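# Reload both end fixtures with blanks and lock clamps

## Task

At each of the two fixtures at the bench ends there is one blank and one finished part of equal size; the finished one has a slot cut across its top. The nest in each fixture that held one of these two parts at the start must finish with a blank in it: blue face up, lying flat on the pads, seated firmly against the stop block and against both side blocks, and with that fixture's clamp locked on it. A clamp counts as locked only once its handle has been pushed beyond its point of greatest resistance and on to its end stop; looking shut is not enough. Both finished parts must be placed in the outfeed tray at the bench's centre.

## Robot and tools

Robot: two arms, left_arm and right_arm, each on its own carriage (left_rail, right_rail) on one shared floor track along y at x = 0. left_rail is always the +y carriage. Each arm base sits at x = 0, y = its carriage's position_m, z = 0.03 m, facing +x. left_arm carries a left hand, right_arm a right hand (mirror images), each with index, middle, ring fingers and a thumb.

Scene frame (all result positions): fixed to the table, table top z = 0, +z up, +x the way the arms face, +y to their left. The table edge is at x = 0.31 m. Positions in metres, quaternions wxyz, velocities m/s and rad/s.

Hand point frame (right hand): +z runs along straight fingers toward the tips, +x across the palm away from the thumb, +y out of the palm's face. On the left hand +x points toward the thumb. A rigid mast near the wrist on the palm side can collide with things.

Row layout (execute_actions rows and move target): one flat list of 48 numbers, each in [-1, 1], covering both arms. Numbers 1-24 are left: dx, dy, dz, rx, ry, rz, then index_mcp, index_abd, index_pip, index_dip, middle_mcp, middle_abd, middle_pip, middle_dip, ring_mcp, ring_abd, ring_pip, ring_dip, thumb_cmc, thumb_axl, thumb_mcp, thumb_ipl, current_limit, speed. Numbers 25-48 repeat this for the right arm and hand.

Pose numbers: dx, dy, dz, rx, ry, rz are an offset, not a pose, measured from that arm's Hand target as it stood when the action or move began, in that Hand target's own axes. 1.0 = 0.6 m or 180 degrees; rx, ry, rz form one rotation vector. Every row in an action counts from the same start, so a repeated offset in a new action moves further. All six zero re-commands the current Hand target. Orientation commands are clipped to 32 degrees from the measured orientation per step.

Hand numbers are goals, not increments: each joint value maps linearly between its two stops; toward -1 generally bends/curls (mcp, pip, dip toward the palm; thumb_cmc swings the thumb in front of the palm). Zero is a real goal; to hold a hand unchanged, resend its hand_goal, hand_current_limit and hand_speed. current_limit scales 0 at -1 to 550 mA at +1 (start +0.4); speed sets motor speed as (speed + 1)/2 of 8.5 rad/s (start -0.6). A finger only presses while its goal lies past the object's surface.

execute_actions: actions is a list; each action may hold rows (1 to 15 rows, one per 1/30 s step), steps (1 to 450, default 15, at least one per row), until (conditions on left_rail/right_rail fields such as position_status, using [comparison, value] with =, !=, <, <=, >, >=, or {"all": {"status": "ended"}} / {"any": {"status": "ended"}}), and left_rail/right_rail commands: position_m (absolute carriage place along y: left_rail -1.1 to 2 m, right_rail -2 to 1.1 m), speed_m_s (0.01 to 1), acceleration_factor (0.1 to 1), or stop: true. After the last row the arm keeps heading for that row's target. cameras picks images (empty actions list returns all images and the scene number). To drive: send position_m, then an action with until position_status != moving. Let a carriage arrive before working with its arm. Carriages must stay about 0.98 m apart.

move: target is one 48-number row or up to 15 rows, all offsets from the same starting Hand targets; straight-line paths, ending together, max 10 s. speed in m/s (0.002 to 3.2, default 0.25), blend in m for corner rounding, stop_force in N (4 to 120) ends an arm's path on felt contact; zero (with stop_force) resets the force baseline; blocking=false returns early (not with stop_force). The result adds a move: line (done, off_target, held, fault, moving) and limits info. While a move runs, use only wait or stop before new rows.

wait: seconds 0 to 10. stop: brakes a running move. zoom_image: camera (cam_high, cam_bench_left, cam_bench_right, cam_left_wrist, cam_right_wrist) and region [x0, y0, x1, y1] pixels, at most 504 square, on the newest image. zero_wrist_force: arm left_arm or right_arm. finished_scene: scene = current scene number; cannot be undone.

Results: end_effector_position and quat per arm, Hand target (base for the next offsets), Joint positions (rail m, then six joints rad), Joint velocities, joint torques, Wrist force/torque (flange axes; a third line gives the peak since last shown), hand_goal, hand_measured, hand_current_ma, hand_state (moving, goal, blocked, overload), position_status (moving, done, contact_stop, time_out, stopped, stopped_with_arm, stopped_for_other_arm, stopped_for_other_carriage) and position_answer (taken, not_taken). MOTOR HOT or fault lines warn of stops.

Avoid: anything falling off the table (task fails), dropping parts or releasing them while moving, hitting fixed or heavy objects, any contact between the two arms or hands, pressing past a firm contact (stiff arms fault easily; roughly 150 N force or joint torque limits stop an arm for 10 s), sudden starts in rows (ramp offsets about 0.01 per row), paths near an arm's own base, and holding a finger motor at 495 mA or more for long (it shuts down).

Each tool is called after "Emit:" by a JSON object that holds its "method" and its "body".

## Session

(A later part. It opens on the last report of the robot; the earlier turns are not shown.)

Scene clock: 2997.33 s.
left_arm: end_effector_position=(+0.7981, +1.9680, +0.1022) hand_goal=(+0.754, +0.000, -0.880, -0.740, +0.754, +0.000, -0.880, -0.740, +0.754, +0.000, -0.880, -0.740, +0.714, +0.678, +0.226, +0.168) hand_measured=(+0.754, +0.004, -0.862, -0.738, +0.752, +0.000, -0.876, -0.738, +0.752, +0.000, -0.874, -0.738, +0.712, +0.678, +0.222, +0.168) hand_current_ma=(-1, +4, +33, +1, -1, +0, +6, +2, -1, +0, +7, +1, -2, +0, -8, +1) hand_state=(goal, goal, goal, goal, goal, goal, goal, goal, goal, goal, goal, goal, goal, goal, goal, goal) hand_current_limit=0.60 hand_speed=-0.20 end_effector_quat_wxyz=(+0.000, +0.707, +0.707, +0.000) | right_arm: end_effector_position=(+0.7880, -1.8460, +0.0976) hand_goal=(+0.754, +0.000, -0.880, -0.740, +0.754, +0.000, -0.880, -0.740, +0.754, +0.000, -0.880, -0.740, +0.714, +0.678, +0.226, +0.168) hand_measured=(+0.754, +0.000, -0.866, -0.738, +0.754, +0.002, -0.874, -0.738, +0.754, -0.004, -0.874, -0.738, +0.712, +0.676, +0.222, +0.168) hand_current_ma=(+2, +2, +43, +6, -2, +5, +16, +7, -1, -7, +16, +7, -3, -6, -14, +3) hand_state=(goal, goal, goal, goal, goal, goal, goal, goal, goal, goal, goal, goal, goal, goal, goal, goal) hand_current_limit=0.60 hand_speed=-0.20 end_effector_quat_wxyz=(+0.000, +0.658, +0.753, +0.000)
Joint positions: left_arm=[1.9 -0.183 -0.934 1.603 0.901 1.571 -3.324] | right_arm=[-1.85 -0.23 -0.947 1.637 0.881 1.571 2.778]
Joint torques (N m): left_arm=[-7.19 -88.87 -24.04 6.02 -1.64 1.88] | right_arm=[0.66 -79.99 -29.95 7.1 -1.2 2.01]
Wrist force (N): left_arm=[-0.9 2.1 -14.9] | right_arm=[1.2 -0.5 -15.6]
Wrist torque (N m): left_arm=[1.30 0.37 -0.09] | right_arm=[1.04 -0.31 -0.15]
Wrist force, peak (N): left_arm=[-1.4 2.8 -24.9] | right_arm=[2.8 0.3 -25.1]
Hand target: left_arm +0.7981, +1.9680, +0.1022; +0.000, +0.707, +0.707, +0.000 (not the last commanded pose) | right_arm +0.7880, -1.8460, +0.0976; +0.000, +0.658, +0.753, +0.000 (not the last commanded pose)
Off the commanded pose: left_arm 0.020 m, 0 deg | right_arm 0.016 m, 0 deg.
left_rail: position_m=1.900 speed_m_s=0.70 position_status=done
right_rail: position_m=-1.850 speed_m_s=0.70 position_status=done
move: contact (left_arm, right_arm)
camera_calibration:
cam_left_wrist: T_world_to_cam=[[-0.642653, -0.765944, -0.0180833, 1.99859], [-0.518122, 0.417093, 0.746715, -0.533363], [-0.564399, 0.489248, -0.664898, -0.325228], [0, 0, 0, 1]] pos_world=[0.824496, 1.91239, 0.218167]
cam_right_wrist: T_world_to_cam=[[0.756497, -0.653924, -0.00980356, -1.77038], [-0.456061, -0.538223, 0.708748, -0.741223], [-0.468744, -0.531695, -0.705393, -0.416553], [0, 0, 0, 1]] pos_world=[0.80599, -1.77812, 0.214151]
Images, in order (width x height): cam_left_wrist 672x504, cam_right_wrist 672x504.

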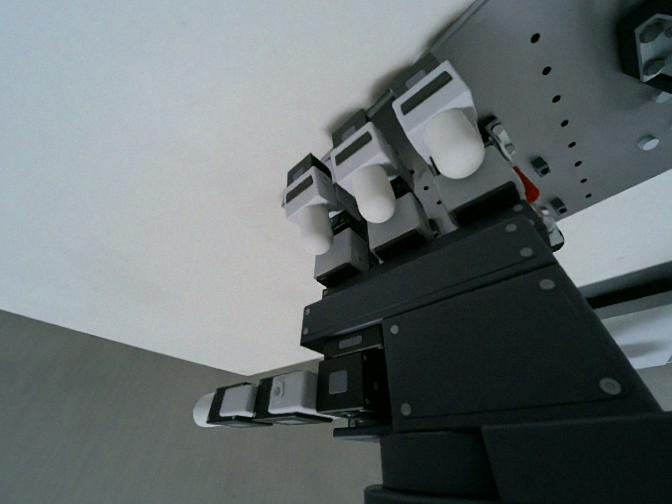

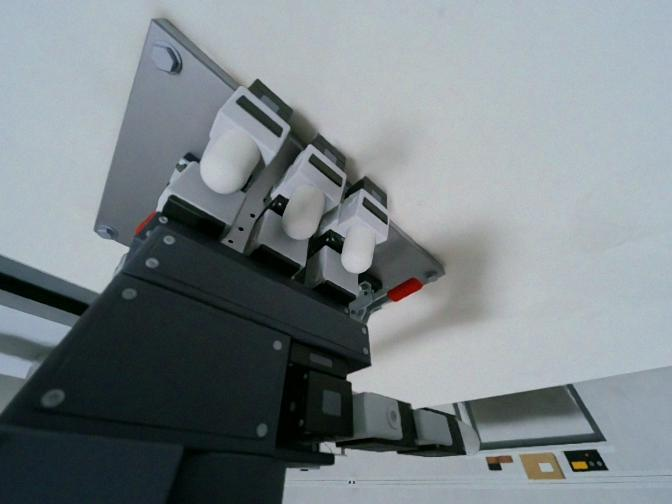

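Emit:
{"method": "move", "body": {"target": [[0,0,-0.05,0,0,0,0.754,0,-0.88,-0.74,0.754,0,-0.88,-0.74,0.754,0,-0.88,-0.74,0.714,0.678,0.226,0.168,0.6,-0.2,  0,0,-0.05,0,0,0,0.754,0,-0.88,-0.74,0.754,0,-0.88,-0.74,0.754,0,-0.88,-0.74,0.714,0.678,0.226,0.168,0.6,-0.2],[-0.11,-0.0068,-0.05,0,0,0,0.754,0,-0.88,-0.74,0.754,0,-0.88,-0.74,0.754,0,-0.88,-0.74,0.714,0.678,0.226,0.168,0.6,-0.2,  0.0652,0.0024,-0.05,0,0,0,0.754,0,-0.88,-0.74,0.754,0,-0.88,-0.74,0.754,0,-0.88,-0.74,0.714,0.678,0.226,0.168,0.6,-0.2],[-0.11,-0.0068,0.035,0,0,0,0.754,0,-0.88,-0.74,0.754,0,-0.88,-0.74,0.754,0,-0.88,-0.74,0.714,0.678,0.226,0.168,0.6,-0.2,  0.0652,0.0024,0.028,0,0,0,0.754,0,-0.88,-0.74,0.754,0,-0.88,-0.74,0.754,0,-0.88,-0.74,0.714,0.678,0.226,0.168,0.6,-0.2]], "speed": 0.08, "cameras": ["cam_left_wrist","cam_right_wrist"]}}

Emit:
{"method": "move", "body": {"target": [0,0,0.05,0,0,0,0.754,0,-0.88,-0.74,0.754,0,-0.88,-0.74,0.754,0,-0.88,-0.74,0.714,0.678,0.226,0.168,0.6,-0.2,  0,0,0.05,0,0,0,0.754,0,-0.88,-0.74,0.754,0,-0.88,-0.74,0.754,0,-0.88,-0.74,0.714,0.678,0.226,0.168,0.6,-0.2], "speed": 0.01, "stop_force": 15, "cameras": []}}

Scene clock: 3036.27 s.
left_arm: end_effector_position=(+0.7952, +1.9185, +0.1330) hand_goal=(+0.754, +0.000, -0.880, -0.740, +0.754, +0.000, -0.880, -0.740, +0.754, +0.000, -0.880, -0.740, +0.714, +0.678, +0.226, +0.168) hand_measured=(+0.752, +0.002, -0.872, -0.738, +0.754, +0.000, -0.876, -0.738, +0.752, +0.000, -0.874, -0.738, +0.712, +0.678, +0.222, +0.168) hand_current_ma=(-1, +3, +10, +1, +0, +0, +6, +2, -2, +0, +7, +1, -1, +0, -8, +1) hand_state=(goal, goal, goal, goal, goal, goal, goal, goal, goal, goal, goal, goal, goal, goal, goal, goal) hand_current_limit=0.60 hand_speed=-0.20 end_effector_quat_wxyz=(-0.004, +0.707, +0.708, +0.006) | right_arm: end_effector_position=(+0.7842, -1.8071, +0.1276) hand_goal=(+0.754, +0.000, -0.880, -0.740, +0.754, +0.000, -0.880, -0.740, +0.754, +0.000, -0.880, -0.740, +0.714, +0.678, +0.226, +0.168) hand_measured=(+0.754, +0.000, -0.874, -0.738, +0.754, +0.002, -0.874, -0.738, +0.754, -0.004, -0.874, -0.738, +0.712, +0.676, +0.222, +0.168) hand_current_ma=(-1, +2, +16, +6, -2, +5, +16, +7, -1, -7, +16, +7, -3, -6, -14, +3) hand_state=(goal, goal, goal, goal, goal, goal, goal, goal, goal, goal, goal, goal, goal, goal, goal, goal) hand_current_limit=0.60 hand_speed=-0.20 end_effector_quat_wxyz=(+0.000, +0.658, +0.753, +0.000)
Joint positions: left_arm=[1.9 -0.259 -0.97 1.601 0.941 1.556 -3.402] | right_arm=[-1.85 -0.174 -0.98 1.629 0.922 1.571 2.833]
Joint torques (N m): left_arm=[-0.82 -84.8 -28.88 4 3.02 0.12] | right_arm=[11.46 -73.51 -33.78 3.62 3.51 2.08]
Wrist force (N): left_arm=[19.5 -0.5 2.9] | right_arm=[-0.1 -1.6 -0.1]
Wrist torque (N m): left_arm=[-0.13 1.06 2.40] | right_arm=[-0.20 0.01 -0.22]
Wrist force, peak (N): left_arm=[130.2 15.1 -23.1] | right_arm=[1.8 -0.2 -16.9]
Hand target: left_arm +0.7952, +1.9185, +0.1330; -0.004, +0.707, +0.708, +0.006 (not the last commanded pose) | right_arm +0.7842, -1.8071, +0.1276; +0.000, +0.658, +0.753, +0.000 (not the last commanded pose)
Off the commanded pose: left_arm 0.054 m, 1 deg | right_arm 0.047 m, 0 deg.
FORCE FAULT: contact force on the left arm reached its limit, and that arm stopped for 10 seconds. The contact can be on any part of that arm, not only on its tool. That arm's remaining commands of this call were not run. That arm's target is now where it stood when the stop ended, not its last command. That arm accepts commands again.
left_rail: position_m=1.900 speed_m_s=0.70 position_status=done
right_rail: position_m=-1.850 speed_m_s=0.70 position_status=done
move: fault (left_arm), off_target (right_arm); path passed 2 of 3 targets
camera_calibration:
cam_left_wrist: T_world_to_cam=[[-0.641469, -0.766513, -0.0312394, 1.96128], [-0.520528, 0.404977, 0.751694, -0.512734], [-0.563532, 0.498449, -0.658772, -0.301348], [0, 0, 0, 1]] pos_world=[0.821388, 1.8612, 0.248168]
cam_right_wrist: T_world_to_cam=[[0.756497, -0.653924, -0.00980356, -1.74178], [-0.456061, -0.538223, 0.708748, -0.743282], [-0.468744, -0.531695, -0.705393, -0.376489], [0, 0, 0, 1]] pos_world=[0.80219, -1.73922, 0.244151]
Images, in order (width x height): cam_left_wrist 672x504, cam_right_wrist 672x504.

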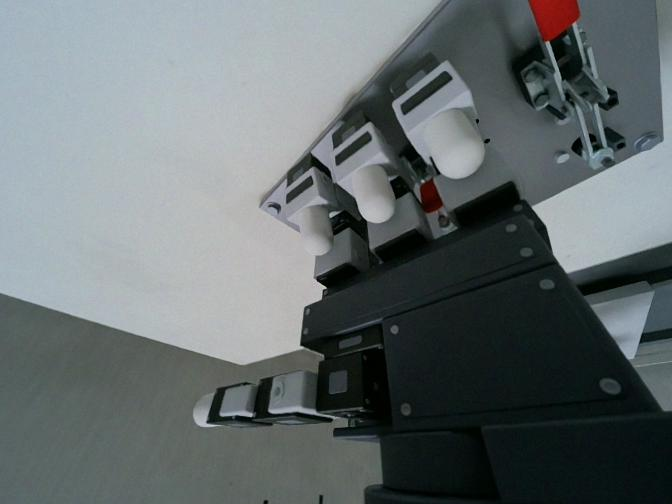

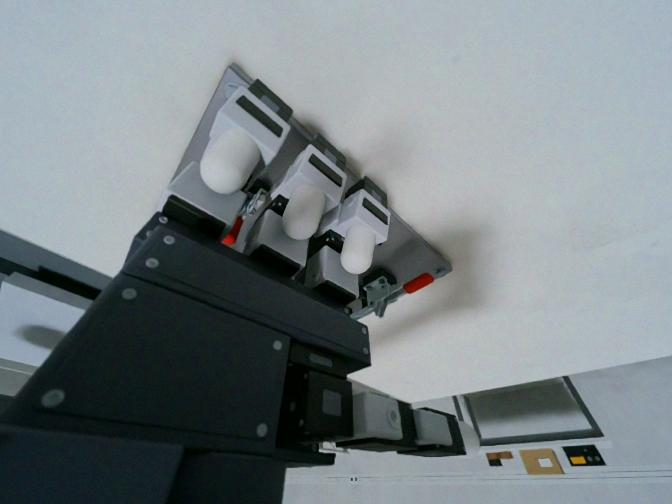

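not run: an earlier result of this reply reported a stop or a fault. Calls in your next reply go to the robot.

Emit:
{"method": "move", "body": {"target": [[0.05,0,0,0,0,0,0.754,0,-0.88,-0.74,0.754,0,-0.88,-0.74,0.754,0,-0.88,-0.74,0.714,0.678,0.226,0.168,0.6,-0.2,  0,0,-0.05,0,0,0,0.754,0,-0.88,-0.74,0.754,0,-0.88,-0.74,0.754,0,-0.88,-0.74,0.714,0.678,0.226,0.168,0.6,-0.2],[0.05,0,-0.1117,0,0,0,0.754,0,-0.88,-0.74,0.754,0,-0.88,-0.74,0.754,0,-0.88,-0.74,0.714,0.678,0.226,0.168,0.6,-0.2,  0,0,-0.1207,0,0,0,0.754,0,-0.88,-0.74,0.754,0,-0.88,-0.74,0.754,0,-0.88,-0.74,0.714,0.678,0.226,0.168,0.6,-0.2],[0.0808,0.118,-0.1117,0.0009,-0.0045,0.0005,0.754,0,-0.88,-0.74,0.754,0,-0.88,-0.74,0.754,0,-0.88,-0.74,0.714,0.678,0.226,0.168,0.6,-0.2,  -0.0667,0.1218,-0.1207,0,0,0,0.754,0,-0.88,-0.74,0.754,0,-0.88,-0.74,0.754,0,-0.88,-0.74,0.714,0.678,0.226,0.168,0.6,-0.2]], "speed": 0.08, "cameras": ["cam_left_wrist","cam_right_wrist"]}}

Scene clock: 3099.00 s.
left_arm: end_effector_position=(+0.7956, +1.9289, +0.1331) hand_goal=(+0.754, +0.000, -0.880, -0.740, +0.754, +0.000, -0.880, -0.740, +0.754, +0.000, -0.880, -0.740, +0.714, +0.678, +0.226, +0.168) hand_measured=(+0.752, +0.002, -0.872, -0.738, +0.754, +0.000, -0.876, -0.738, +0.734, +0.000, -0.874, -0.738, +0.712, +0.678, +0.222, +0.168) hand_current_ma=(-1, +3, +10, +1, +0, +0, +6, +2, -46, +0, +7, +1, -1, +0, -8, +1) hand_state=(goal, goal, goal, goal, goal, goal, goal, goal, blocked, goal, goal, goal, goal, goal, goal, goal) hand_current_limit=0.60 hand_speed=-0.20 end_effector_quat_wxyz=(+0.001, +0.707, +0.707, +0.001) | right_arm: end_effector_position=(+0.7842, -1.8071, +0.1567) hand_goal=(+0.754, +0.000, -0.880, -0.740, +0.754, +0.000, -0.880, -0.740, +0.754, +0.000, -0.880, -0.740, +0.714, +0.678, +0.226, +0.168) hand_measured=(+0.754, +0.000, -0.874, -0.738, +0.754, +0.002, -0.874, -0.738, +0.754, -0.004, -0.874, -0.738, +0.712, +0.676, +0.222, +0.168) hand_current_ma=(-1, +2, +16, +6, -2, +5, +16, +7, -1, -7, +16, +7, -3, -6, -14, +3) hand_state=(goal, goal, goal, goal, goal, goal, goal, goal, goal, goal, goal, goal, goal, goal, goal, goal) hand_current_limit=0.60 hand_speed=-0.20 end_effector_quat_wxyz=(+0.000, +0.658, +0.753, +0.000)
Joint positions: left_arm=[1.9 -0.239 -0.97 1.6 0.939 1.571 -3.381] | right_arm=[-1.85 -0.174 -1.008 1.614 0.965 1.571 2.833]
Joint torques (N m): left_arm=[0.31 -81.04 -29.83 3.88 -2.43 0.34] | right_arm=[-5.41 -89.61 -38.62 8.31 3.56 -0.64]
Wrist force (N): left_arm=[-19.6 2.9 1.6] | right_arm=[0.0 -1.7 -0.3]
Wrist torque (N m): left_arm=[-0.10 -0.80 -2.45] | right_arm=[-0.18 0.00 -0.20]
Wrist force, peak (N): left_arm=[-128.1 12.9 -15.4] | right_arm=[0.2 -2.0 -0.9]
Hand target: left_arm +0.7956, +1.9289, +0.1331; +0.001, +0.707, +0.707, +0.001 (not the last commanded pose) | right_arm +0.7842, -1.8071, +0.1567; +0.000, +0.658, +0.753, +0.000 (not the last commanded pose)
Off the commanded pose: left_arm 0.104 m, 0 deg | right_arm 0.094 m, 0 deg.
FORCE FAULT: contact force on the left arm reached its limit, and that arm stopped for 10 seconds. The contact can be on any part of that arm, not only on its tool. That arm's remaining commands of this call were not run. That arm's target is now where it stood when the stop ended, not its last command. That arm accepts commands again.
left_rail: position_m=1.900 speed_m_s=0.70 position_status=done
right_rail: position_m=-1.850 speed_m_s=0.70 position_status=done
move: fault (left_arm), off_target (right_arm; braked at the fault stop of left_arm); path passed 0 of 3 targets
camera_calibration:
cam_left_wrist: T_world_to_cam=[[-0.642618, -0.765943, -0.0193148, 1.96783], [-0.519841, 0.417345, 0.745378, -0.540444], [-0.562856, 0.489034, -0.666362, -0.287492], [0, 0, 0, 1]] pos_world=[0.821798, 1.87339, 0.249269]
cam_right_wrist: T_world_to_cam=[[0.756497, -0.653924, -0.00980356, -1.74149], [-0.456061, -0.538223, 0.708748, -0.763906], [-0.468744, -0.531695, -0.705393, -0.355962], [0, 0, 0, 1]] pos_world=[0.80219, -1.73922, 0.273251]
Images, in order (width x height): cam_left_wrist 672x504, cam_right_wrist 672x504.

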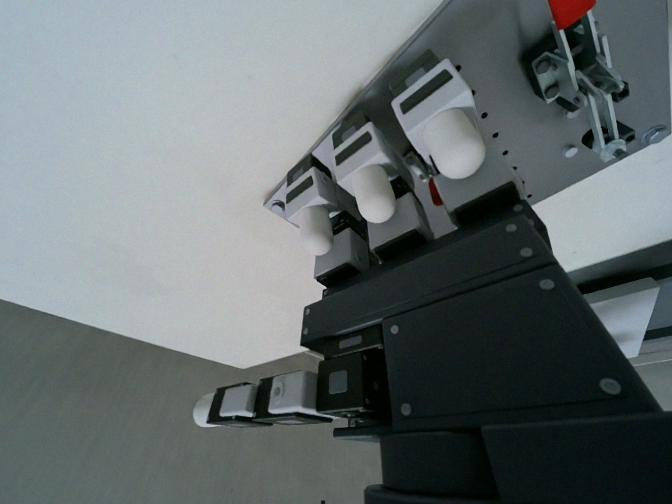

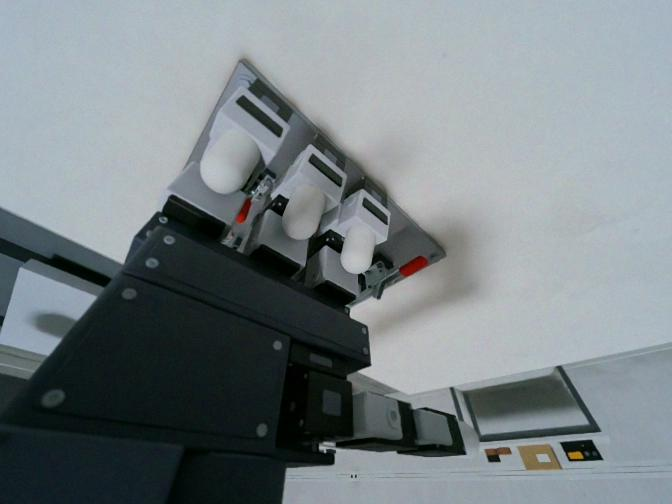

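Emit:
{"method": "move", "body": {"target": [[-0.008,0,0,0,0,0,0.754,0,-0.88,-0.74,0.754,0,-0.88,-0.74,0.754,0,-0.88,-0.74,0.714,0.678,0.226,0.168,0.6,-0.2,  0,0,-0.072,0,0,0,0.754,0,-0.88,-0.74,0.754,0,-0.88,-0.74,0.754,0,-0.88,-0.74,0.714,0.678,0.226,0.168,0.6,-0.2],[-0.008,0,-0.15,0,0,0,0.754,0,-0.88,-0.74,0.754,0,-0.88,-0.74,0.754,0,-0.88,-0.74,0.714,0.678,0.226,0.168,0.6,-0.2,  0,0,-0.072,0,0,0,0.754,0,-0.88,-0.74,0.754,0,-0.88,-0.74,0.754,0,-0.88,-0.74,0.714,0.678,0.226,0.168,0.6,-0.2]], "speed": 0.03, "cameras": ["cam_left_wrist"]}}

Scene clock: 3124.40 s.
left_arm: end_effector_position=(+0.7954, +1.9242, +0.2230) hand_goal=(+0.754, +0.000, -0.880, -0.740, +0.754, +0.000, -0.880, -0.740, +0.754, +0.000, -0.880, -0.740, +0.714, +0.678, +0.226, +0.168) hand_measured=(+0.752, +0.002, -0.872, -0.738, +0.754, +0.000, -0.876, -0.738, +0.752, +0.000, -0.874, -0.738, +0.712, +0.678, +0.222, +0.168) hand_current_ma=(-1, +3, +10, +1, +0, +0, +6, +2, -2, +0, +7, +1, -1, +0, -8, +1) hand_state=(goal, goal, goal, goal, goal, goal, goal, goal, goal, goal, goal, goal, goal, goal, goal, goal) hand_current_limit=0.60 hand_speed=-0.20 end_effector_quat_wxyz=(+0.001, +0.707, +0.707, +0.001) | right_arm: end_effector_position=(+0.7842, -1.8071, +0.1999) hand_goal=(+0.754, +0.000, -0.880, -0.740, +0.754, +0.000, -0.880, -0.740, +0.754, +0.000, -0.880, -0.740, +0.714, +0.678, +0.226, +0.168) hand_measured=(+0.754, +0.000, -0.874, -0.738, +0.754, +0.002, -0.874, -0.738, +0.754, -0.004, -0.874, -0.738, +0.712, +0.676, +0.222, +0.168) hand_current_ma=(-1, +2, +16, +6, -2, +5, +16, +7, -1, -7, +16, +7, -3, -6, -14, +3) hand_state=(goal, goal, goal, goal, goal, goal, goal, goal, goal, goal, goal, goal, goal, goal, goal, goal) hand_current_limit=0.60 hand_speed=-0.20 end_effector_quat_wxyz=(+0.000, +0.658, +0.753, +0.000)
Joint positions: left_arm=[1.9 -0.246 -1.049 1.546 1.072 1.571 -3.387] | right_arm=[-1.85 -0.174 -1.046 1.587 1.03 1.571 2.833]
Joint torques (N m): left_arm=[-15.46 -99.15 -37.63 7.31 1.99 -1.91] | right_arm=[-6.59 -88.62 -40.15 8.52 3.46 -0.95]
Wrist force (N): left_arm=[2.1 5.2 1.6] | right_arm=[-0.2 -1.6 0.0]
Wrist torque (N m): left_arm=[0.56 -0.25 0.15] | right_arm=[-0.18 0.03 -0.22]
Wrist force, peak (N): left_arm=[-19.9 2.8 2.4] | right_arm=[-0.2 -2.1 0.3]
Hand target: left_arm +0.7954, +1.9242, +0.2231; +0.001, +0.707, +0.707, +0.001 | right_arm +0.7842, -1.8071, +0.1999; +0.000, +0.658, +0.753, +0.000
Off the commanded pose: left_arm 0.000 m, 0 deg | right_arm 0.000 m, 0 deg.
left_rail: position_m=1.900 speed_m_s=0.70 position_status=done
right_rail: position_m=-1.850 speed_m_s=0.70 position_status=done
move: done
camera_calibration:
cam_left_wrist: T_world_to_cam=[[-0.642617, -0.765944, -0.0193134, 1.96569], [-0.519884, 0.417382, 0.745327, -0.605623], [-0.562818, 0.489001, -0.666419, -0.225358], [0, 0, 0, 1]] pos_world=[0.821498, 1.86859, 0.339169]
Images, in order (width x height): cam_left_wrist 672x504.

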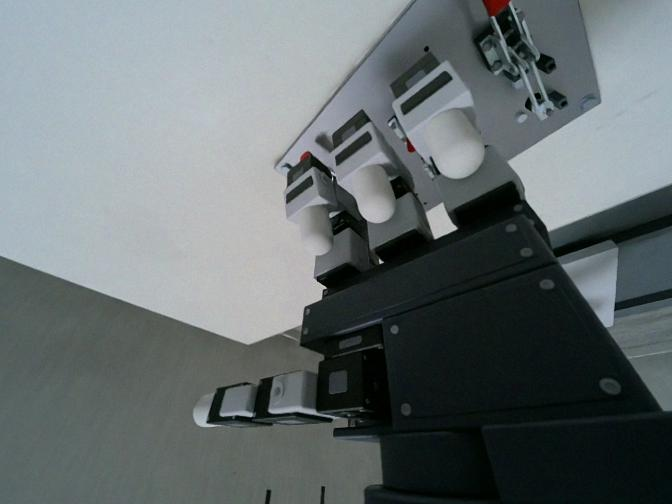

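Emit:
{"method": "move", "body": {"target": [[0.0713,0.1177,0,0,0,0,0.754,0,-0.88,-0.74,0.754,0,-0.88,-0.74,0.754,0,-0.88,-0.74,0.714,0.678,0.226,0.168,0.6,-0.2,  -0.0667,0.1218,0,0,0,0,0.754,0,-0.88,-0.74,0.754,0,-0.88,-0.74,0.754,0,-0.88,-0.74,0.714,0.678,0.226,0.168,0.6,-0.2],[0.0713,0.1177,0.2502,0,0,0,0.754,0,-0.88,-0.74,0.754,0,-0.88,-0.74,0.754,0,-0.88,-0.74,0.714,0.678,0.226,0.168,0.6,-0.2,  -0.0667,0.1218,0.2115,0,0,0,0.754,0,-0.88,-0.74,0.754,0,-0.88,-0.74,0.754,0,-0.88,-0.74,0.714,0.678,0.226,0.168,0.6,-0.2]], "speed": 0.12, "cameras": ["cam_left_wrist","cam_right_wrist"]}}

Emit:
{"method": "zoom_image", "body": {"camera": "cam_left_wrist", "region": [330, 40, 560, 240]}}

Scene clock: 3145.23 s.
left_arm: end_effector_position=(+0.8664, +1.9669, +0.0733) hand_goal=(+0.754, +0.000, -0.880, -0.740, +0.754, +0.000, -0.880, -0.740, +0.754, +0.000, -0.880, -0.740, +0.714, +0.678, +0.226, +0.168) hand_measured=(+0.754, +0.002, -0.872, -0.738, +0.754, +0.000, -0.876, -0.738, +0.752, +0.000, -0.874, -0.738, +0.712, +0.678, +0.222, +0.168) hand_current_ma=(-1, +3, +10, +1, +0, +0, +6, +2, -1, +0, +7, +1, -1, +0, -8, +1) hand_state=(goal, goal, goal, goal, goal, goal, goal, goal, goal, goal, goal, goal, goal, goal, goal, goal) hand_current_limit=0.60 hand_speed=-0.20 end_effector_quat_wxyz=(+0.001, +0.707, +0.707, +0.001) | right_arm: end_effector_position=(+0.8620, -1.8370, +0.0731) hand_goal=(+0.754, +0.000, -0.880, -0.740, +0.754, +0.000, -0.880, -0.740, +0.754, +0.000, -0.880, -0.740, +0.714, +0.678, +0.226, +0.168) hand_measured=(+0.754, +0.000, -0.874, -0.738, +0.754, +0.002, -0.874, -0.738, +0.754, -0.004, -0.874, -0.738, +0.712, +0.676, +0.222, +0.168) hand_current_ma=(-1, +2, +16, +6, -2, +5, +16, +7, -1, -7, +16, +7, -3, -6, -14, +3) hand_state=(goal, goal, goal, goal, goal, goal, goal, goal, goal, goal, goal, goal, goal, goal, goal, goal) hand_current_limit=0.60 hand_speed=-0.20 end_effector_quat_wxyz=(+0.000, +0.658, +0.753, +0.000)
Joint positions: left_arm=[1.9 -0.168 -0.815 1.445 0.938 1.571 -3.31] | right_arm=[-1.85 -0.195 -0.824 1.463 0.932 1.571 2.812]
Joint torques (N m): left_arm=[13.43 -78.87 -22.89 0.53 1.96 0.77] | right_arm=[-5.91 -81.04 -16.28 0.61 3.37 -1.97]
Wrist force (N): left_arm=[1.8 5.2 1.4] | right_arm=[-0.1 -1.4 -0.1]
Wrist torque (N m): left_arm=[0.60 -0.22 -0.03] | right_arm=[-0.16 0.01 0.10]
Wrist force, peak (N): left_arm=[2.3 6.2 1.5] | right_arm=[0.3 -2.4 -0.3]
Hand target: left_arm +0.8664, +1.9669, +0.0732; +0.001, +0.707, +0.707, +0.001 | right_arm +0.8620, -1.8370, +0.0730; +0.000, +0.658, +0.753, +0.000
Off the commanded pose: left_arm 0.000 m, 0 deg | right_arm 0.000 m, 0 deg.
left_rail: position_m=1.900 speed_m_s=0.70 position_status=done
right_rail: position_m=-1.850 speed_m_s=0.70 position_status=done
move: done
camera_calibration:
cam_left_wrist: T_world_to_cam=[[-0.642616, -0.765945, -0.0193148, 2.04113], [-0.519885, 0.41738, 0.745327, -0.47488], [-0.562818, 0.489001, -0.666419, -0.306108], [0, 0, 0, 1]] pos_world=[0.892498, 1.91129, 0.189369]
cam_right_wrist: T_world_to_cam=[[0.756497, -0.653924, -0.00980356, -1.82072], [-0.456061, -0.538223, 0.708748, -0.685266], [-0.468744, -0.531695, -0.705393, -0.394363], [0, 0, 0, 1]] pos_world=[0.87999, -1.76912, 0.189651]
Images, in order (width x height): cam_left_wrist 672x504, cam_right_wrist 672x504.

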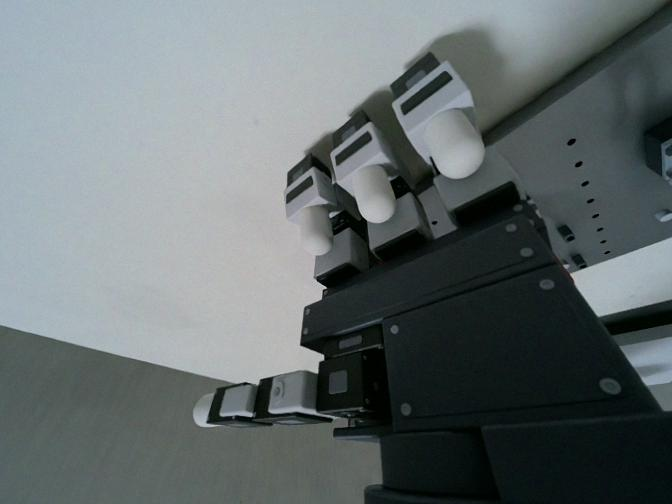

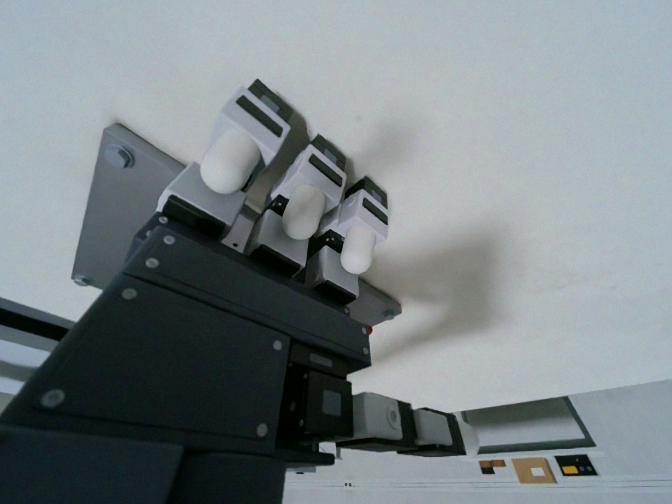

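Scaled by 2.191 from the camera's 672x504 image, which has a finer 960x720 frame.

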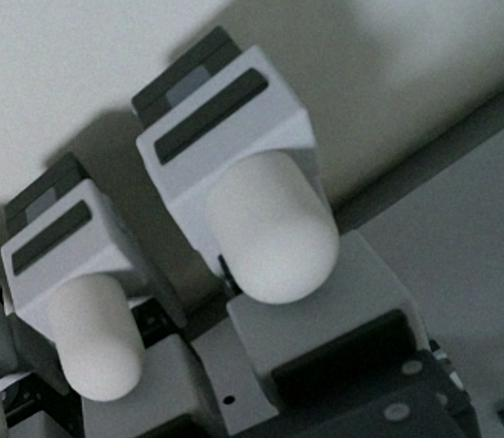

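Emit:
{"method": "move", "body": {"target": [0,0,0.055,0,0,0,0.754,0,-0.88,-0.74,0.754,0,-0.88,-0.74,0.754,0,-0.88,-0.74,0.714,0.678,0.226,0.168,0.6,-0.2,  0,0,0.055,0,0,0,0.754,0,-0.88,-0.74,0.754,0,-0.88,-0.74,0.754,0,-0.88,-0.74,0.714,0.678,0.226,0.168,0.6,-0.2], "speed": 0.01, "stop_force": 15, "cameras": []}}

Scene clock: 3155.03 s.
left_arm: end_effector_position=(+0.8665, +1.9669, +0.0598) hand_goal=(+0.754, +0.000, -0.880, -0.740, +0.754, +0.000, -0.880, -0.740, +0.754, +0.000, -0.880, -0.740, +0.714, +0.678, +0.226, +0.168) hand_measured=(+0.754, +0.002, -0.872, -0.738, +0.766, +0.000, -0.876, -0.738, +0.768, +0.000, -0.874, -0.738, +0.712, +0.678, +0.222, +0.168) hand_current_ma=(-1, +3, +10, +1, +21, +0, +6, +2, +29, +0, +7, +1, -1, +0, -8, +1) hand_state=(goal, goal, goal, goal, goal, goal, goal, goal, goal, goal, goal, goal, goal, goal, goal, goal) hand_current_limit=0.60 hand_speed=-0.20 end_effector_quat_wxyz=(+0.001, +0.707, +0.707, +0.001) | right_arm: end_effector_position=(+0.8620, -1.8370, +0.0557) hand_goal=(+0.754, +0.000, -0.880, -0.740, +0.754, +0.000, -0.880, -0.740, +0.754, +0.000, -0.880, -0.740, +0.714, +0.678, +0.226, +0.168) hand_measured=(+0.746, +0.000, -0.894, -0.738, +0.748, +0.002, -0.892, -0.738, +0.748, -0.002, -0.890, -0.738, +0.712, +0.676, +0.222, +0.168) hand_current_ma=(-27, +2, -41, +6, -19, +5, -40, +7, -19, -2, -32, +7, -3, -6, -14, +3) hand_state=(goal, goal, goal, goal, goal, goal, goal, goal, goal, goal, goal, goal, goal, goal, goal, goal) hand_current_limit=0.60 hand_speed=-0.20 end_effector_quat_wxyz=(+0.000, +0.658, +0.753, +0.000)
Joint positions: left_arm=[1.9 -0.168 -0.802 1.448 0.921 1.571 -3.31] | right_arm=[-1.85 -0.195 -0.807 1.468 0.91 1.571 2.812]
Joint torques (N m): left_arm=[19.06 -106.61 -26.97 6.9 -2.66 2.44] | right_arm=[6.21 -99.58 -34.85 8.24 0.2 0.52]
Wrist force (N): left_arm=[1.1 7.1 -3.9] | right_arm=[-0.2 -0.8 -3.7]
Wrist torque (N m): left_arm=[1.09 -0.54 -0.19] | right_arm=[-0.10 0.05 0.10]
Wrist force, peak (N): left_arm=[2.4 12.7 -17.2] | right_arm=[0.0 -5.3 -17.8]
Hand target: left_arm +0.8665, +1.9669, +0.0598; +0.001, +0.707, +0.707, +0.001 (not the last commanded pose) | right_arm +0.8620, -1.8370, +0.0557; +0.000, +0.658, +0.753, +0.000 (not the last commanded pose)
Off the commanded pose: left_arm 0.020 m, 0 deg | right_arm 0.016 m, 0 deg.
left_rail: position_m=1.900 speed_m_s=0.70 position_status=done
right_rail: position_m=-1.850 speed_m_s=0.70 position_status=done
move: contact (left_arm, right_arm)
No camera images: "cameras" was empty.

Emit:
{"method": "move", "body": {"target": [[0,0,-0.03,0,0,0,0.754,0,-0.88,-0.74,0.754,0,-0.88,-0.74,0.754,0,-0.88,-0.74,0.714,0.678,0.226,0.168,0.6,-0.2,  0,0,-0.15,0,0,0,0.754,0,-0.88,-0.74,0.754,0,-0.88,-0.74,0.754,0,-0.88,-0.74,0.714,0.678,0.226,0.168,0.6,-0.2],[0,0.06,-0.03,0,0,0,0.754,0,-0.88,-0.74,0.754,0,-0.88,-0.74,0.754,0,-0.88,-0.74,0.714,0.678,0.226,0.168,0.6,-0.2,  0,0,-0.15,0,0,0,0.754,0,-0.88,-0.74,0.754,0,-0.88,-0.74,0.754,0,-0.88,-0.74,0.714,0.678,0.226,0.168,0.6,-0.2]], "speed": 0.08, "cameras": ["cam_left_wrist"]}}

Emit:
{"method": "move", "body": {"target": [0,0,0.055,0,0,0,0.754,0,-0.88,-0.74,0.754,0,-0.88,-0.74,0.754,0,-0.88,-0.74,0.714,0.678,0.226,0.168,0.6,-0.2,  0,0,0,0,0,0,0.754,0,-0.88,-0.74,0.754,0,-0.88,-0.74,0.754,0,-0.88,-0.74,0.714,0.678,0.226,0.168,0.6,-0.2], "speed": 0.01, "stop_force": 15, "cameras": []}}

Scene clock: 3178.10 s.
left_arm: end_effector_position=(+0.9024, +1.9669, +0.0779) hand_goal=(+0.754, +0.000, -0.880, -0.740, +0.754, +0.000, -0.880, -0.740, +0.754, +0.000, -0.880, -0.740, +0.714, +0.678, +0.226, +0.168) hand_measured=(+0.754, +0.002, -0.872, -0.738, +0.758, +0.000, -0.876, -0.738, +0.758, +0.000, -0.874, -0.738, +0.712, +0.678, +0.222, +0.168) hand_current_ma=(-1, +3, +10, +1, +5, +0, +6, +2, +5, +0, +7, +1, -1, +0, -8, +1) hand_state=(goal, goal, goal, goal, goal, goal, goal, goal, goal, goal, goal, goal, goal, goal, goal, goal) hand_current_limit=0.60 hand_speed=-0.20 end_effector_quat_wxyz=(+0.001, +0.707, +0.707, +0.001) | right_arm: end_effector_position=(+0.8620, -1.8369, +0.1457) hand_goal=(+0.754, +0.000, -0.880, -0.740, +0.754, +0.000, -0.880, -0.740, +0.754, +0.000, -0.880, -0.740, +0.714, +0.678, +0.226, +0.168) hand_measured=(+0.752, +0.000, -0.880, -0.738, +0.752, +0.002, -0.880, -0.738, +0.752, -0.002, -0.880, -0.738, +0.712, +0.676, +0.222, +0.168) hand_current_ma=(-5, +2, -1, +6, -3, +5, -1, +7, -4, -2, -1, +7, -3, -6, -14, +3) hand_state=(goal, goal, goal, goal, goal, goal, goal, goal, goal, goal, goal, goal, goal, goal, goal, goal) hand_current_limit=0.60 hand_speed=-0.20 end_effector_quat_wxyz=(+0.000, +0.658, +0.753, +0.000)
Joint positions: left_arm=[1.9 -0.16 -0.769 1.347 0.99 1.571 -3.302] | right_arm=[-1.85 -0.195 -0.89 1.432 1.029 1.571 2.812]
Joint torques (N m): left_arm=[19.33 -79.85 -36.69 7.67 0.84 2.08] | right_arm=[-7.92 -98.77 -40.72 8.13 -0.49 -2.75]
Wrist force (N): left_arm=[1.8 5.3 1.2] | right_arm=[-0.1 -1.0 0.2]
Wrist torque (N m): left_arm=[0.64 -0.23 0.01] | right_arm=[-0.14 0.02 0.12]
Wrist force, peak (N): left_arm=[1.1 7.1 -4.4] | right_arm=[-0.5 -0.7 -4.6]
Hand target: left_arm +0.9025, +1.9669, +0.0779; +0.001, +0.707, +0.707, +0.001 | right_arm +0.8620, -1.8370, +0.1457; +0.000, +0.658, +0.753, +0.000
Off the commanded pose: left_arm 0.000 m, 0 deg | right_arm 0.000 m, 0 deg.
left_rail: position_m=1.900 speed_m_s=0.70 position_status=done
right_rail: position_m=-1.850 speed_m_s=0.70 position_status=done
move: done
camera_calibration:
cam_left_wrist: T_world_to_cam=[[-0.642581, -0.765971, -0.0194634, 2.0644], [-0.520004, 0.417298, 0.745291, -0.459319], [-0.562749, 0.48903, -0.666456, -0.282895], [0, 0, 0, 1]] pos_world=[0.928497, 1.91129, 0.19397]
Images, in order (width x height): cam_left_wrist 672x504.

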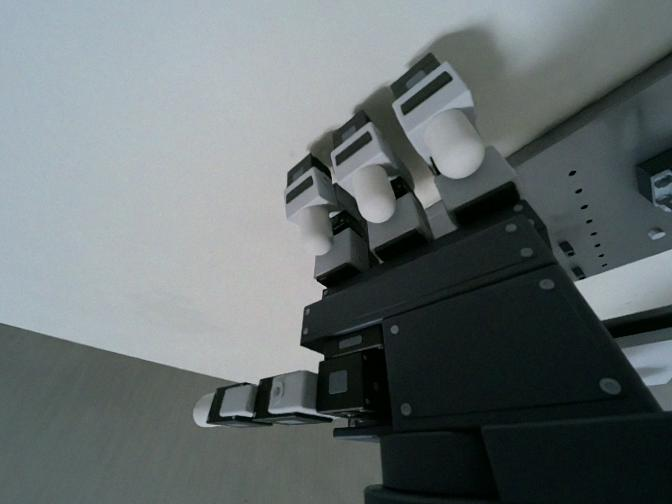

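Scene clock: 3181.77 s.
left_arm: end_effector_position=(+0.9025, +1.9669, +0.0553) hand_goal=(+0.754, +0.000, -0.880, -0.740, +0.754, +0.000, -0.880, -0.740, +0.754, +0.000, -0.880, -0.740, +0.714, +0.678, +0.226, +0.168) hand_measured=(+0.748, +0.002, -0.894, -0.738, +0.748, +0.000, -0.892, -0.738, +0.748, +0.000, -0.892, -0.738, +0.712, +0.678, +0.222, +0.168) hand_current_ma=(-8, +1, -24, +1, -11, +0, -21, +2, -11, +0, -22, +1, -1, +0, -8, +1) hand_state=(goal, goal, goal, goal, goal, goal, goal, goal, goal, goal, goal, goal, goal, goal, goal, goal) hand_current_limit=0.60 hand_speed=-0.20 end_effector_quat_wxyz=(+0.001, +0.707, +0.707, +0.001) | right_arm: end_effector_position=(+0.8620, -1.8370, +0.1457) hand_goal=(+0.754, +0.000, -0.880, -0.740, +0.754, +0.000, -0.880, -0.740, +0.754, +0.000, -0.880, -0.740, +0.714, +0.678, +0.226, +0.168) hand_measured=(+0.752, +0.000, -0.880, -0.738, +0.752, +0.002, -0.880, -0.738, +0.752, -0.002, -0.880, -0.738, +0.712, +0.676, +0.222, +0.168) hand_current_ma=(-5, +2, -1, +6, -3, +5, -1, +7, -4, -2, -1, +7, -3, -6, -14, +3) hand_state=(goal, goal, goal, goal, goal, goal, goal, goal, goal, goal, goal, goal, goal, goal, goal, goal) hand_current_limit=0.60 hand_speed=-0.20 end_effector_quat_wxyz=(+0.000, +0.658, +0.753, +0.000)
Joint positions: left_arm=[1.9 -0.16 -0.748 1.353 0.962 1.571 -3.302] | right_arm=[-1.85 -0.195 -0.89 1.432 1.029 1.571 2.812]
Joint torques (N m): left_arm=[18.79 -109.08 -32.48 7.56 4.32 1.87] | right_arm=[-9.33 -99.72 -39.89 8.26 -0.31 -2.87]
Wrist force (N): left_arm=[1.8 6.3 -2.5] | right_arm=[-0.3 -1.3 -0.2]
Wrist torque (N m): left_arm=[0.79 -0.33 -0.02] | right_arm=[-0.13 0.06 0.10]
Wrist force, peak (N): left_arm=[2.0 1.3 -15.7] | right_arm=[0.4 -1.8 -0.3]
Hand target: left_arm +0.9025, +1.9669, +0.0554; +0.001, +0.707, +0.707, +0.001 (not the last commanded pose) | right_arm +0.8620, -1.8370, +0.1457; +0.000, +0.658, +0.753, +0.000
Off the commanded pose: left_arm 0.010 m, 0 deg | right_arm 0.000 m, 0 deg.
left_rail: position_m=1.900 speed_m_s=0.70 position_status=done
right_rail: position_m=-1.850 speed_m_s=0.70 position_status=done
move: contact (left_arm)
No camera images: "cameras" was empty.

Emit:
{"method": "move", "body": {"target": [[0,0,-0.3468,0,0,0,0.754,0,-0.88,-0.74,0.754,0,-0.88,-0.74,0.754,0,-0.88,-0.74,0.714,0.678,0.226,0.168,0.4,-0.2,  0,0,0,0,0,0,0.754,0,-0.88,-0.74,0.754,0,-0.88,-0.74,0.754,0,-0.88,-0.74,0.714,0.678,0.226,0.168,0.4,-0.2],[-0.0212,-0.4207,-0.3468,0,0,-0.0428,0.754,0,-0.88,-0.74,0.754,0,-0.88,-0.74,0.754,0,-0.88,-0.74,0.714,0.678,0.226,0.168,0.4,-0.2,  0,0,0,0,0,0,0.754,0,-0.88,-0.74,0.754,0,-0.88,-0.74,0.754,0,-0.88,-0.74,0.714,0.678,0.226,0.168,0.4,-0.2]], "speed": 0.15, "cameras": ["cam_left_wrist"]}}

Emit:
{"method": "zoom_image", "body": {"camera": "cam_left_wrist", "region": [218, 0, 348, 130]}}

Scene clock: 3231.80 s.
left_arm: end_effector_position=(+0.6496, +1.9542, +0.2627) hand_goal=(+0.754, +0.000, -0.880, -0.740, +0.754, +0.000, -0.880, -0.740, +0.754, +0.000, -0.880, -0.740, +0.714, +0.678, +0.226, +0.168) hand_measured=(+0.754, +0.002, -0.880, -0.738, +0.752, +0.000, -0.880, -0.738, +0.752, +0.000, -0.880, -0.738, +0.712, +0.678, +0.222, +0.168) hand_current_ma=(-1, +1, +0, +1, -1, +0, +0, +2, -1, +0, +0, +1, -1, +0, -8, +1) hand_state=(goal, goal, goal, goal, goal, goal, goal, goal, goal, goal, goal, goal, goal, goal, goal, goal) hand_current_limit=0.40 hand_speed=-0.20 end_effector_quat_wxyz=(+0.001, +0.658, +0.753, +0.001) | right_arm: end_effector_position=(+0.8620, -1.8370, +0.1457) hand_goal=(+0.754, +0.000, -0.880, -0.740, +0.754, +0.000, -0.880, -0.740, +0.754, +0.000, -0.880, -0.740, +0.714, +0.678, +0.226, +0.168) hand_measured=(+0.752, +0.000, -0.880, -0.738, +0.752, +0.002, -0.880, -0.738, +0.752, -0.002, -0.880, -0.738, +0.712, +0.676, +0.222, +0.168) hand_current_ma=(-5, +2, -1, +6, -3, +5, -1, +7, -4, -2, -1, +7, -3, -6, -14, +3) hand_state=(goal, goal, goal, goal, goal, goal, goal, goal, goal, goal, goal, goal, goal, goal, goal, goal) hand_current_limit=0.40 hand_speed=-0.20 end_effector_quat_wxyz=(+0.000, +0.658, +0.753, +0.000)
Joint positions: left_arm=[1.9 -0.276 -1.293 1.826 1.035 1.57 -3.552] | right_arm=[-1.85 -0.195 -0.89 1.432 1.029 1.571 2.812]
Joint torques (N m): left_arm=[-15.79 -75.95 -22.97 0.71 -3.25 -1.82] | right_arm=[-8.32 -98.08 -39.87 8.52 -0.11 -2.79]
Wrist force (N): left_arm=[2.0 5.4 1.1] | right_arm=[-0.2 -1.8 -0.2]
Wrist torque (N m): left_arm=[0.63 -0.26 0.19] | right_arm=[-0.20 0.05 0.10]
Wrist force, peak (N): left_arm=[2.2 6.4 -2.5] | right_arm=[-0.1 -2.0 0.1]
Hand target: left_arm +0.6495, +1.9542, +0.2627; +0.001, +0.658, +0.753, +0.001 | right_arm +0.8620, -1.8370, +0.1457; +0.000, +0.658, +0.753, +0.000
Off the commanded pose: left_arm 0.000 m, 0 deg | right_arm 0.000 m, 0 deg.
left_rail: position_m=1.900 speed_m_s=0.70 position_status=done
right_rail: position_m=-1.850 speed_m_s=0.70 position_status=done
move: done
camera_calibration:
cam_left_wrist: T_world_to_cam=[[-0.534167, -0.845166, -0.0189822, 1.98007], [-0.57118, 0.344265, 0.745141, -0.547265], [-0.623233, 0.408872, -0.666637, -0.0999187], [0, 0, 0, 1]] pos_world=[0.682827, 1.90274, 0.378766]
Images, in order (width x height): cam_left_wrist 672x504.

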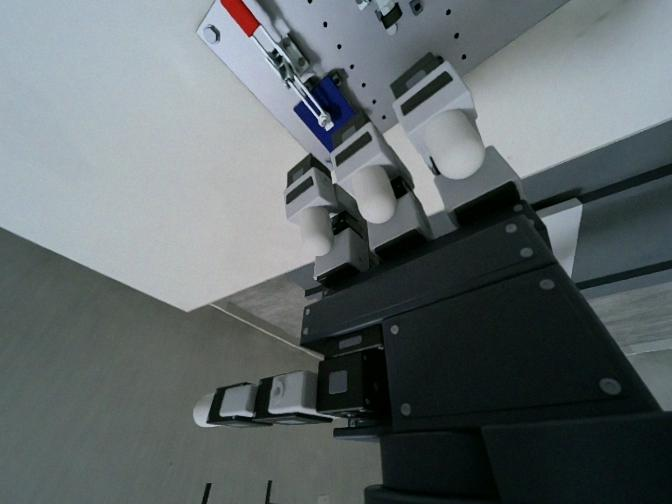

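Scaled by 3.877 from the camera's 672x504 image, which has a finer 960x720 frame.

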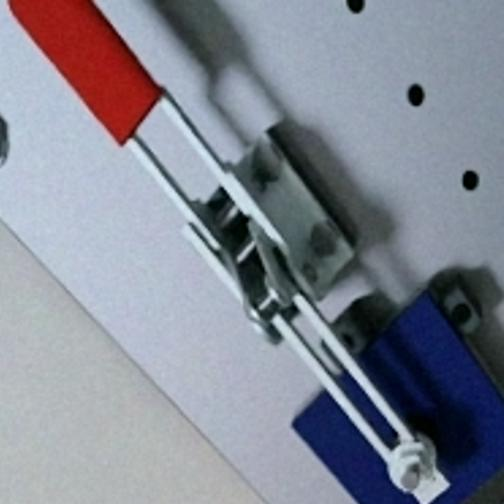

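Emit:
{"method": "move", "body": {"target": [[0,0,0,0,0,0,0.754,0,-0.88,-0.74,0.754,0,-0.88,-0.74,0.754,0,-0.88,-0.74,0.714,0.678,0.226,0.168,0.4,-0.2,  0,0,-0.2572,0,0,0,0.754,0,-0.88,-0.74,0.754,0,-0.88,-0.74,0.754,0,-0.88,-0.74,0.714,0.678,0.226,0.168,0.4,-0.2],[0,0,0,0,0,0,0.754,0,-0.88,-0.74,0.754,0,-0.88,-0.74,0.754,0,-0.88,-0.74,0.714,0.678,0.226,0.168,0.4,-0.2,  -0.2593,-0.3764,-0.2572,0,0,0.5428,0.754,0,-0.88,-0.74,0.754,0,-0.88,-0.74,0.754,0,-0.88,-0.74,0.714,0.678,0.226,0.168,0.4,-0.2]], "speed": 0.3, "cameras": []}}

Emit:
{"method": "move", "body": {"target": [0,0,0,0,0,0,0.754,0,-0.88,-0.74,0.754,0,-0.88,-0.74,0.754,0,-0.88,-0.74,0.714,0.678,0.226,0.168,0.4,-0.2,  0,0,0.1133,0.1667,0,0,0.754,0,-0.88,-0.74,0.754,0,-0.88,-0.74,0.754,0,-0.88,-0.74,0.714,0.678,0.226,0.168,0.4,-0.2], "speed": 0.2, "cameras": ["cam_right_wrist"]}}

Emit:
{"method": "zoom_image", "body": {"camera": "cam_right_wrist", "region": [280, 0, 440, 160]}}

Scene clock: 3297.67 s.
left_arm: end_effector_position=(+0.6495, +1.9542, +0.2627) hand_goal=(+0.754, +0.000, -0.880, -0.740, +0.754, +0.000, -0.880, -0.740, +0.754, +0.000, -0.880, -0.740, +0.714, +0.678, +0.226, +0.168) hand_measured=(+0.754, +0.002, -0.880, -0.738, +0.752, +0.000, -0.880, -0.738, +0.752, +0.000, -0.880, -0.738, +0.712, +0.678, +0.222, +0.168) hand_current_ma=(-1, +1, +0, +1, -1, +0, +0, +2, -1, +0, +0, +1, -1, +0, -8, +1) hand_state=(goal, goal, goal, goal, goal, goal, goal, goal, goal, goal, goal, goal, goal, goal, goal, goal) hand_current_limit=0.40 hand_speed=-0.20 end_effector_quat_wxyz=(+0.001, +0.658, +0.753, +0.001) | right_arm: end_effector_position=(+0.6590, -2.0213, +0.3000) hand_goal=(+0.754, +0.000, -0.880, -0.740, +0.754, +0.000, -0.880, -0.740, +0.754, +0.000, -0.880, -0.740, +0.714, +0.678, +0.226, +0.168) hand_measured=(+0.752, +0.000, -0.880, -0.738, +0.752, +0.002, -0.880, -0.738, +0.752, -0.002, -0.880, -0.738, +0.712, +0.676, +0.222, +0.168) hand_current_ma=(-4, +2, -1, +6, -3, +5, -1, +7, -4, -2, -1, +7, -3, -6, -14, +3) hand_state=(goal, goal, goal, goal, goal, goal, goal, goal, goal, goal, goal, goal, goal, goal, goal, goal) hand_current_limit=0.40 hand_speed=-0.20 end_effector_quat_wxyz=(+0.000, +1.000, +0.000, +0.000)
Joint positions: left_arm=[1.9 -0.276 -1.293 1.826 1.035 1.57 -3.552] | right_arm=[-1.85 -0.382 -1.138 1.533 1.175 1.571 4.33]
Joint torques (N m): left_arm=[-15 -74.2 -24.15 0.92 -3.53 -1.87] | right_arm=[-12.05 -85.87 -21.56 0.65 4.05 2.24]
Wrist force (N): left_arm=[2.1 5.4 1.3] | right_arm=[0.0 -1.3 0.1]
Wrist torque (N m): left_arm=[0.62 -0.27 0.20] | right_arm=[-0.17 0.01 -0.19]
Wrist force, peak (N): left_arm=[2.0 5.8 1.4] | right_arm=[0.1 -1.5 2.0]
Hand target: left_arm +0.6495, +1.9542, +0.2627; +0.001, +0.658, +0.753, +0.001 | right_arm +0.6590, -2.0213, +0.3000; +0.000, +1.000, +0.000, +0.000
Off the commanded pose: left_arm 0.000 m, 0 deg | right_arm 0.000 m, 0 deg.
left_rail: position_m=1.900 speed_m_s=0.70 position_status=done
right_rail: position_m=-1.850 speed_m_s=0.70 position_status=done
move: done
No camera images: "cameras" was empty.

Scene clock: 3299.50 s.
left_arm: end_effector_position=(+0.6495, +1.9542, +0.2627) hand_goal=(+0.754, +0.000, -0.880, -0.740, +0.754, +0.000, -0.880, -0.740, +0.754, +0.000, -0.880, -0.740, +0.714, +0.678, +0.226, +0.168) hand_measured=(+0.754, +0.002, -0.880, -0.738, +0.752, +0.000, -0.880, -0.738, +0.752, +0.000, -0.880, -0.738, +0.712, +0.678, +0.222, +0.168) hand_current_ma=(-1, +1, +0, +1, -1, +0, +0, +2, -1, +0, +0, +1, -1, +0, -8, +1) hand_state=(goal, goal, goal, goal, goal, goal, goal, goal, goal, goal, goal, goal, goal, goal, goal, goal) hand_current_limit=0.40 hand_speed=-0.20 end_effector_quat_wxyz=(+0.001, +0.658, +0.753, +0.001) | right_arm: end_effector_position=(+0.6590, -2.0213, +0.2321) hand_goal=(+0.754, +0.000, -0.880, -0.740, +0.754, +0.000, -0.880, -0.740, +0.754, +0.000, -0.880, -0.740, +0.714, +0.678, +0.226, +0.168) hand_measured=(+0.752, +0.000, -0.880, -0.738, +0.752, +0.002, -0.880, -0.738, +0.752, -0.002, -0.880, -0.738, +0.712, +0.676, +0.222, +0.168) hand_current_ma=(-4, +2, -1, +6, -3, +5, -1, +7, -4, -2, -1, +7, -5, -6, -14, +3) hand_state=(goal, goal, goal, goal, goal, goal, goal, goal, goal, goal, goal, goal, goal, goal, goal, goal) hand_current_limit=0.40 hand_speed=-0.20 end_effector_quat_wxyz=(-0.259, +0.966, +0.000, +0.000)
Joint positions: left_arm=[1.9 -0.276 -1.293 1.826 1.035 1.57 -3.552] | right_arm=[-1.85 -0.559 -1.033 1.553 1.348 1.133 4.087]
Joint torques (N m): left_arm=[-15.81 -75.62 -24.44 -0.07 -3.76 -1.63] | right_arm=[-13.98 -65.65 -18.63 8.73 -3.98 -3.29]
Wrist force (N): left_arm=[2.2 5.4 1.1] | right_arm=[-0.8 -1.6 0.1]
Wrist torque (N m): left_arm=[0.64 -0.29 0.21] | right_arm=[-0.15 0.08 0.01]
Wrist force, peak (N): left_arm=[2.2 5.6 1.6] | right_arm=[-1.1 -1.9 0.2]
Hand target: left_arm +0.6495, +1.9542, +0.2627; +0.001, +0.658, +0.753, +0.001 | right_arm +0.6590, -2.0213, +0.2321; -0.259, +0.966, +0.000, +0.000
Off the commanded pose: left_arm 0.000 m, 0 deg | right_arm 0.000 m, 0 deg.
left_rail: position_m=1.900 speed_m_s=0.70 position_status=done
right_rail: position_m=-1.850 speed_m_s=0.70 position_status=done
move: done
camera_calibration:
cam_right_wrist: T_world_to_cam=[[-0.749409, -0.568433, -0.339514, -0.544479], [-0.472301, 0.0995745, 0.875795, 0.271403], [-0.464024, 0.816681, -0.343093, 2.16289], [0, 0, 0, 1]] pos_world=[0.723778, -2.10291, 0.31952]
Images, in order (width x height): cam_right_wrist 672x504.

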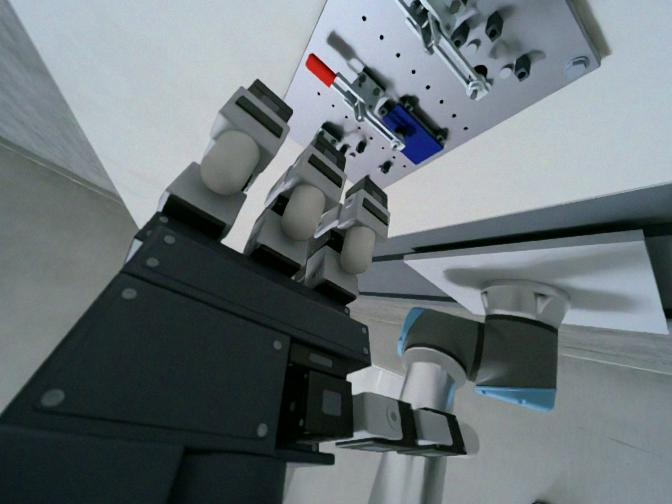

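Scaled by 3.150 from the camera's 672x504 image, which has a finer 960x720 frame.

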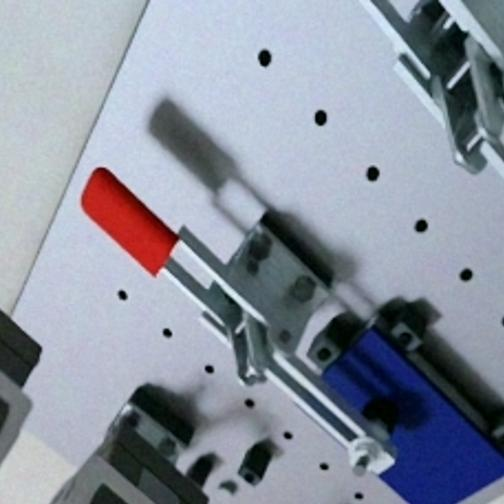

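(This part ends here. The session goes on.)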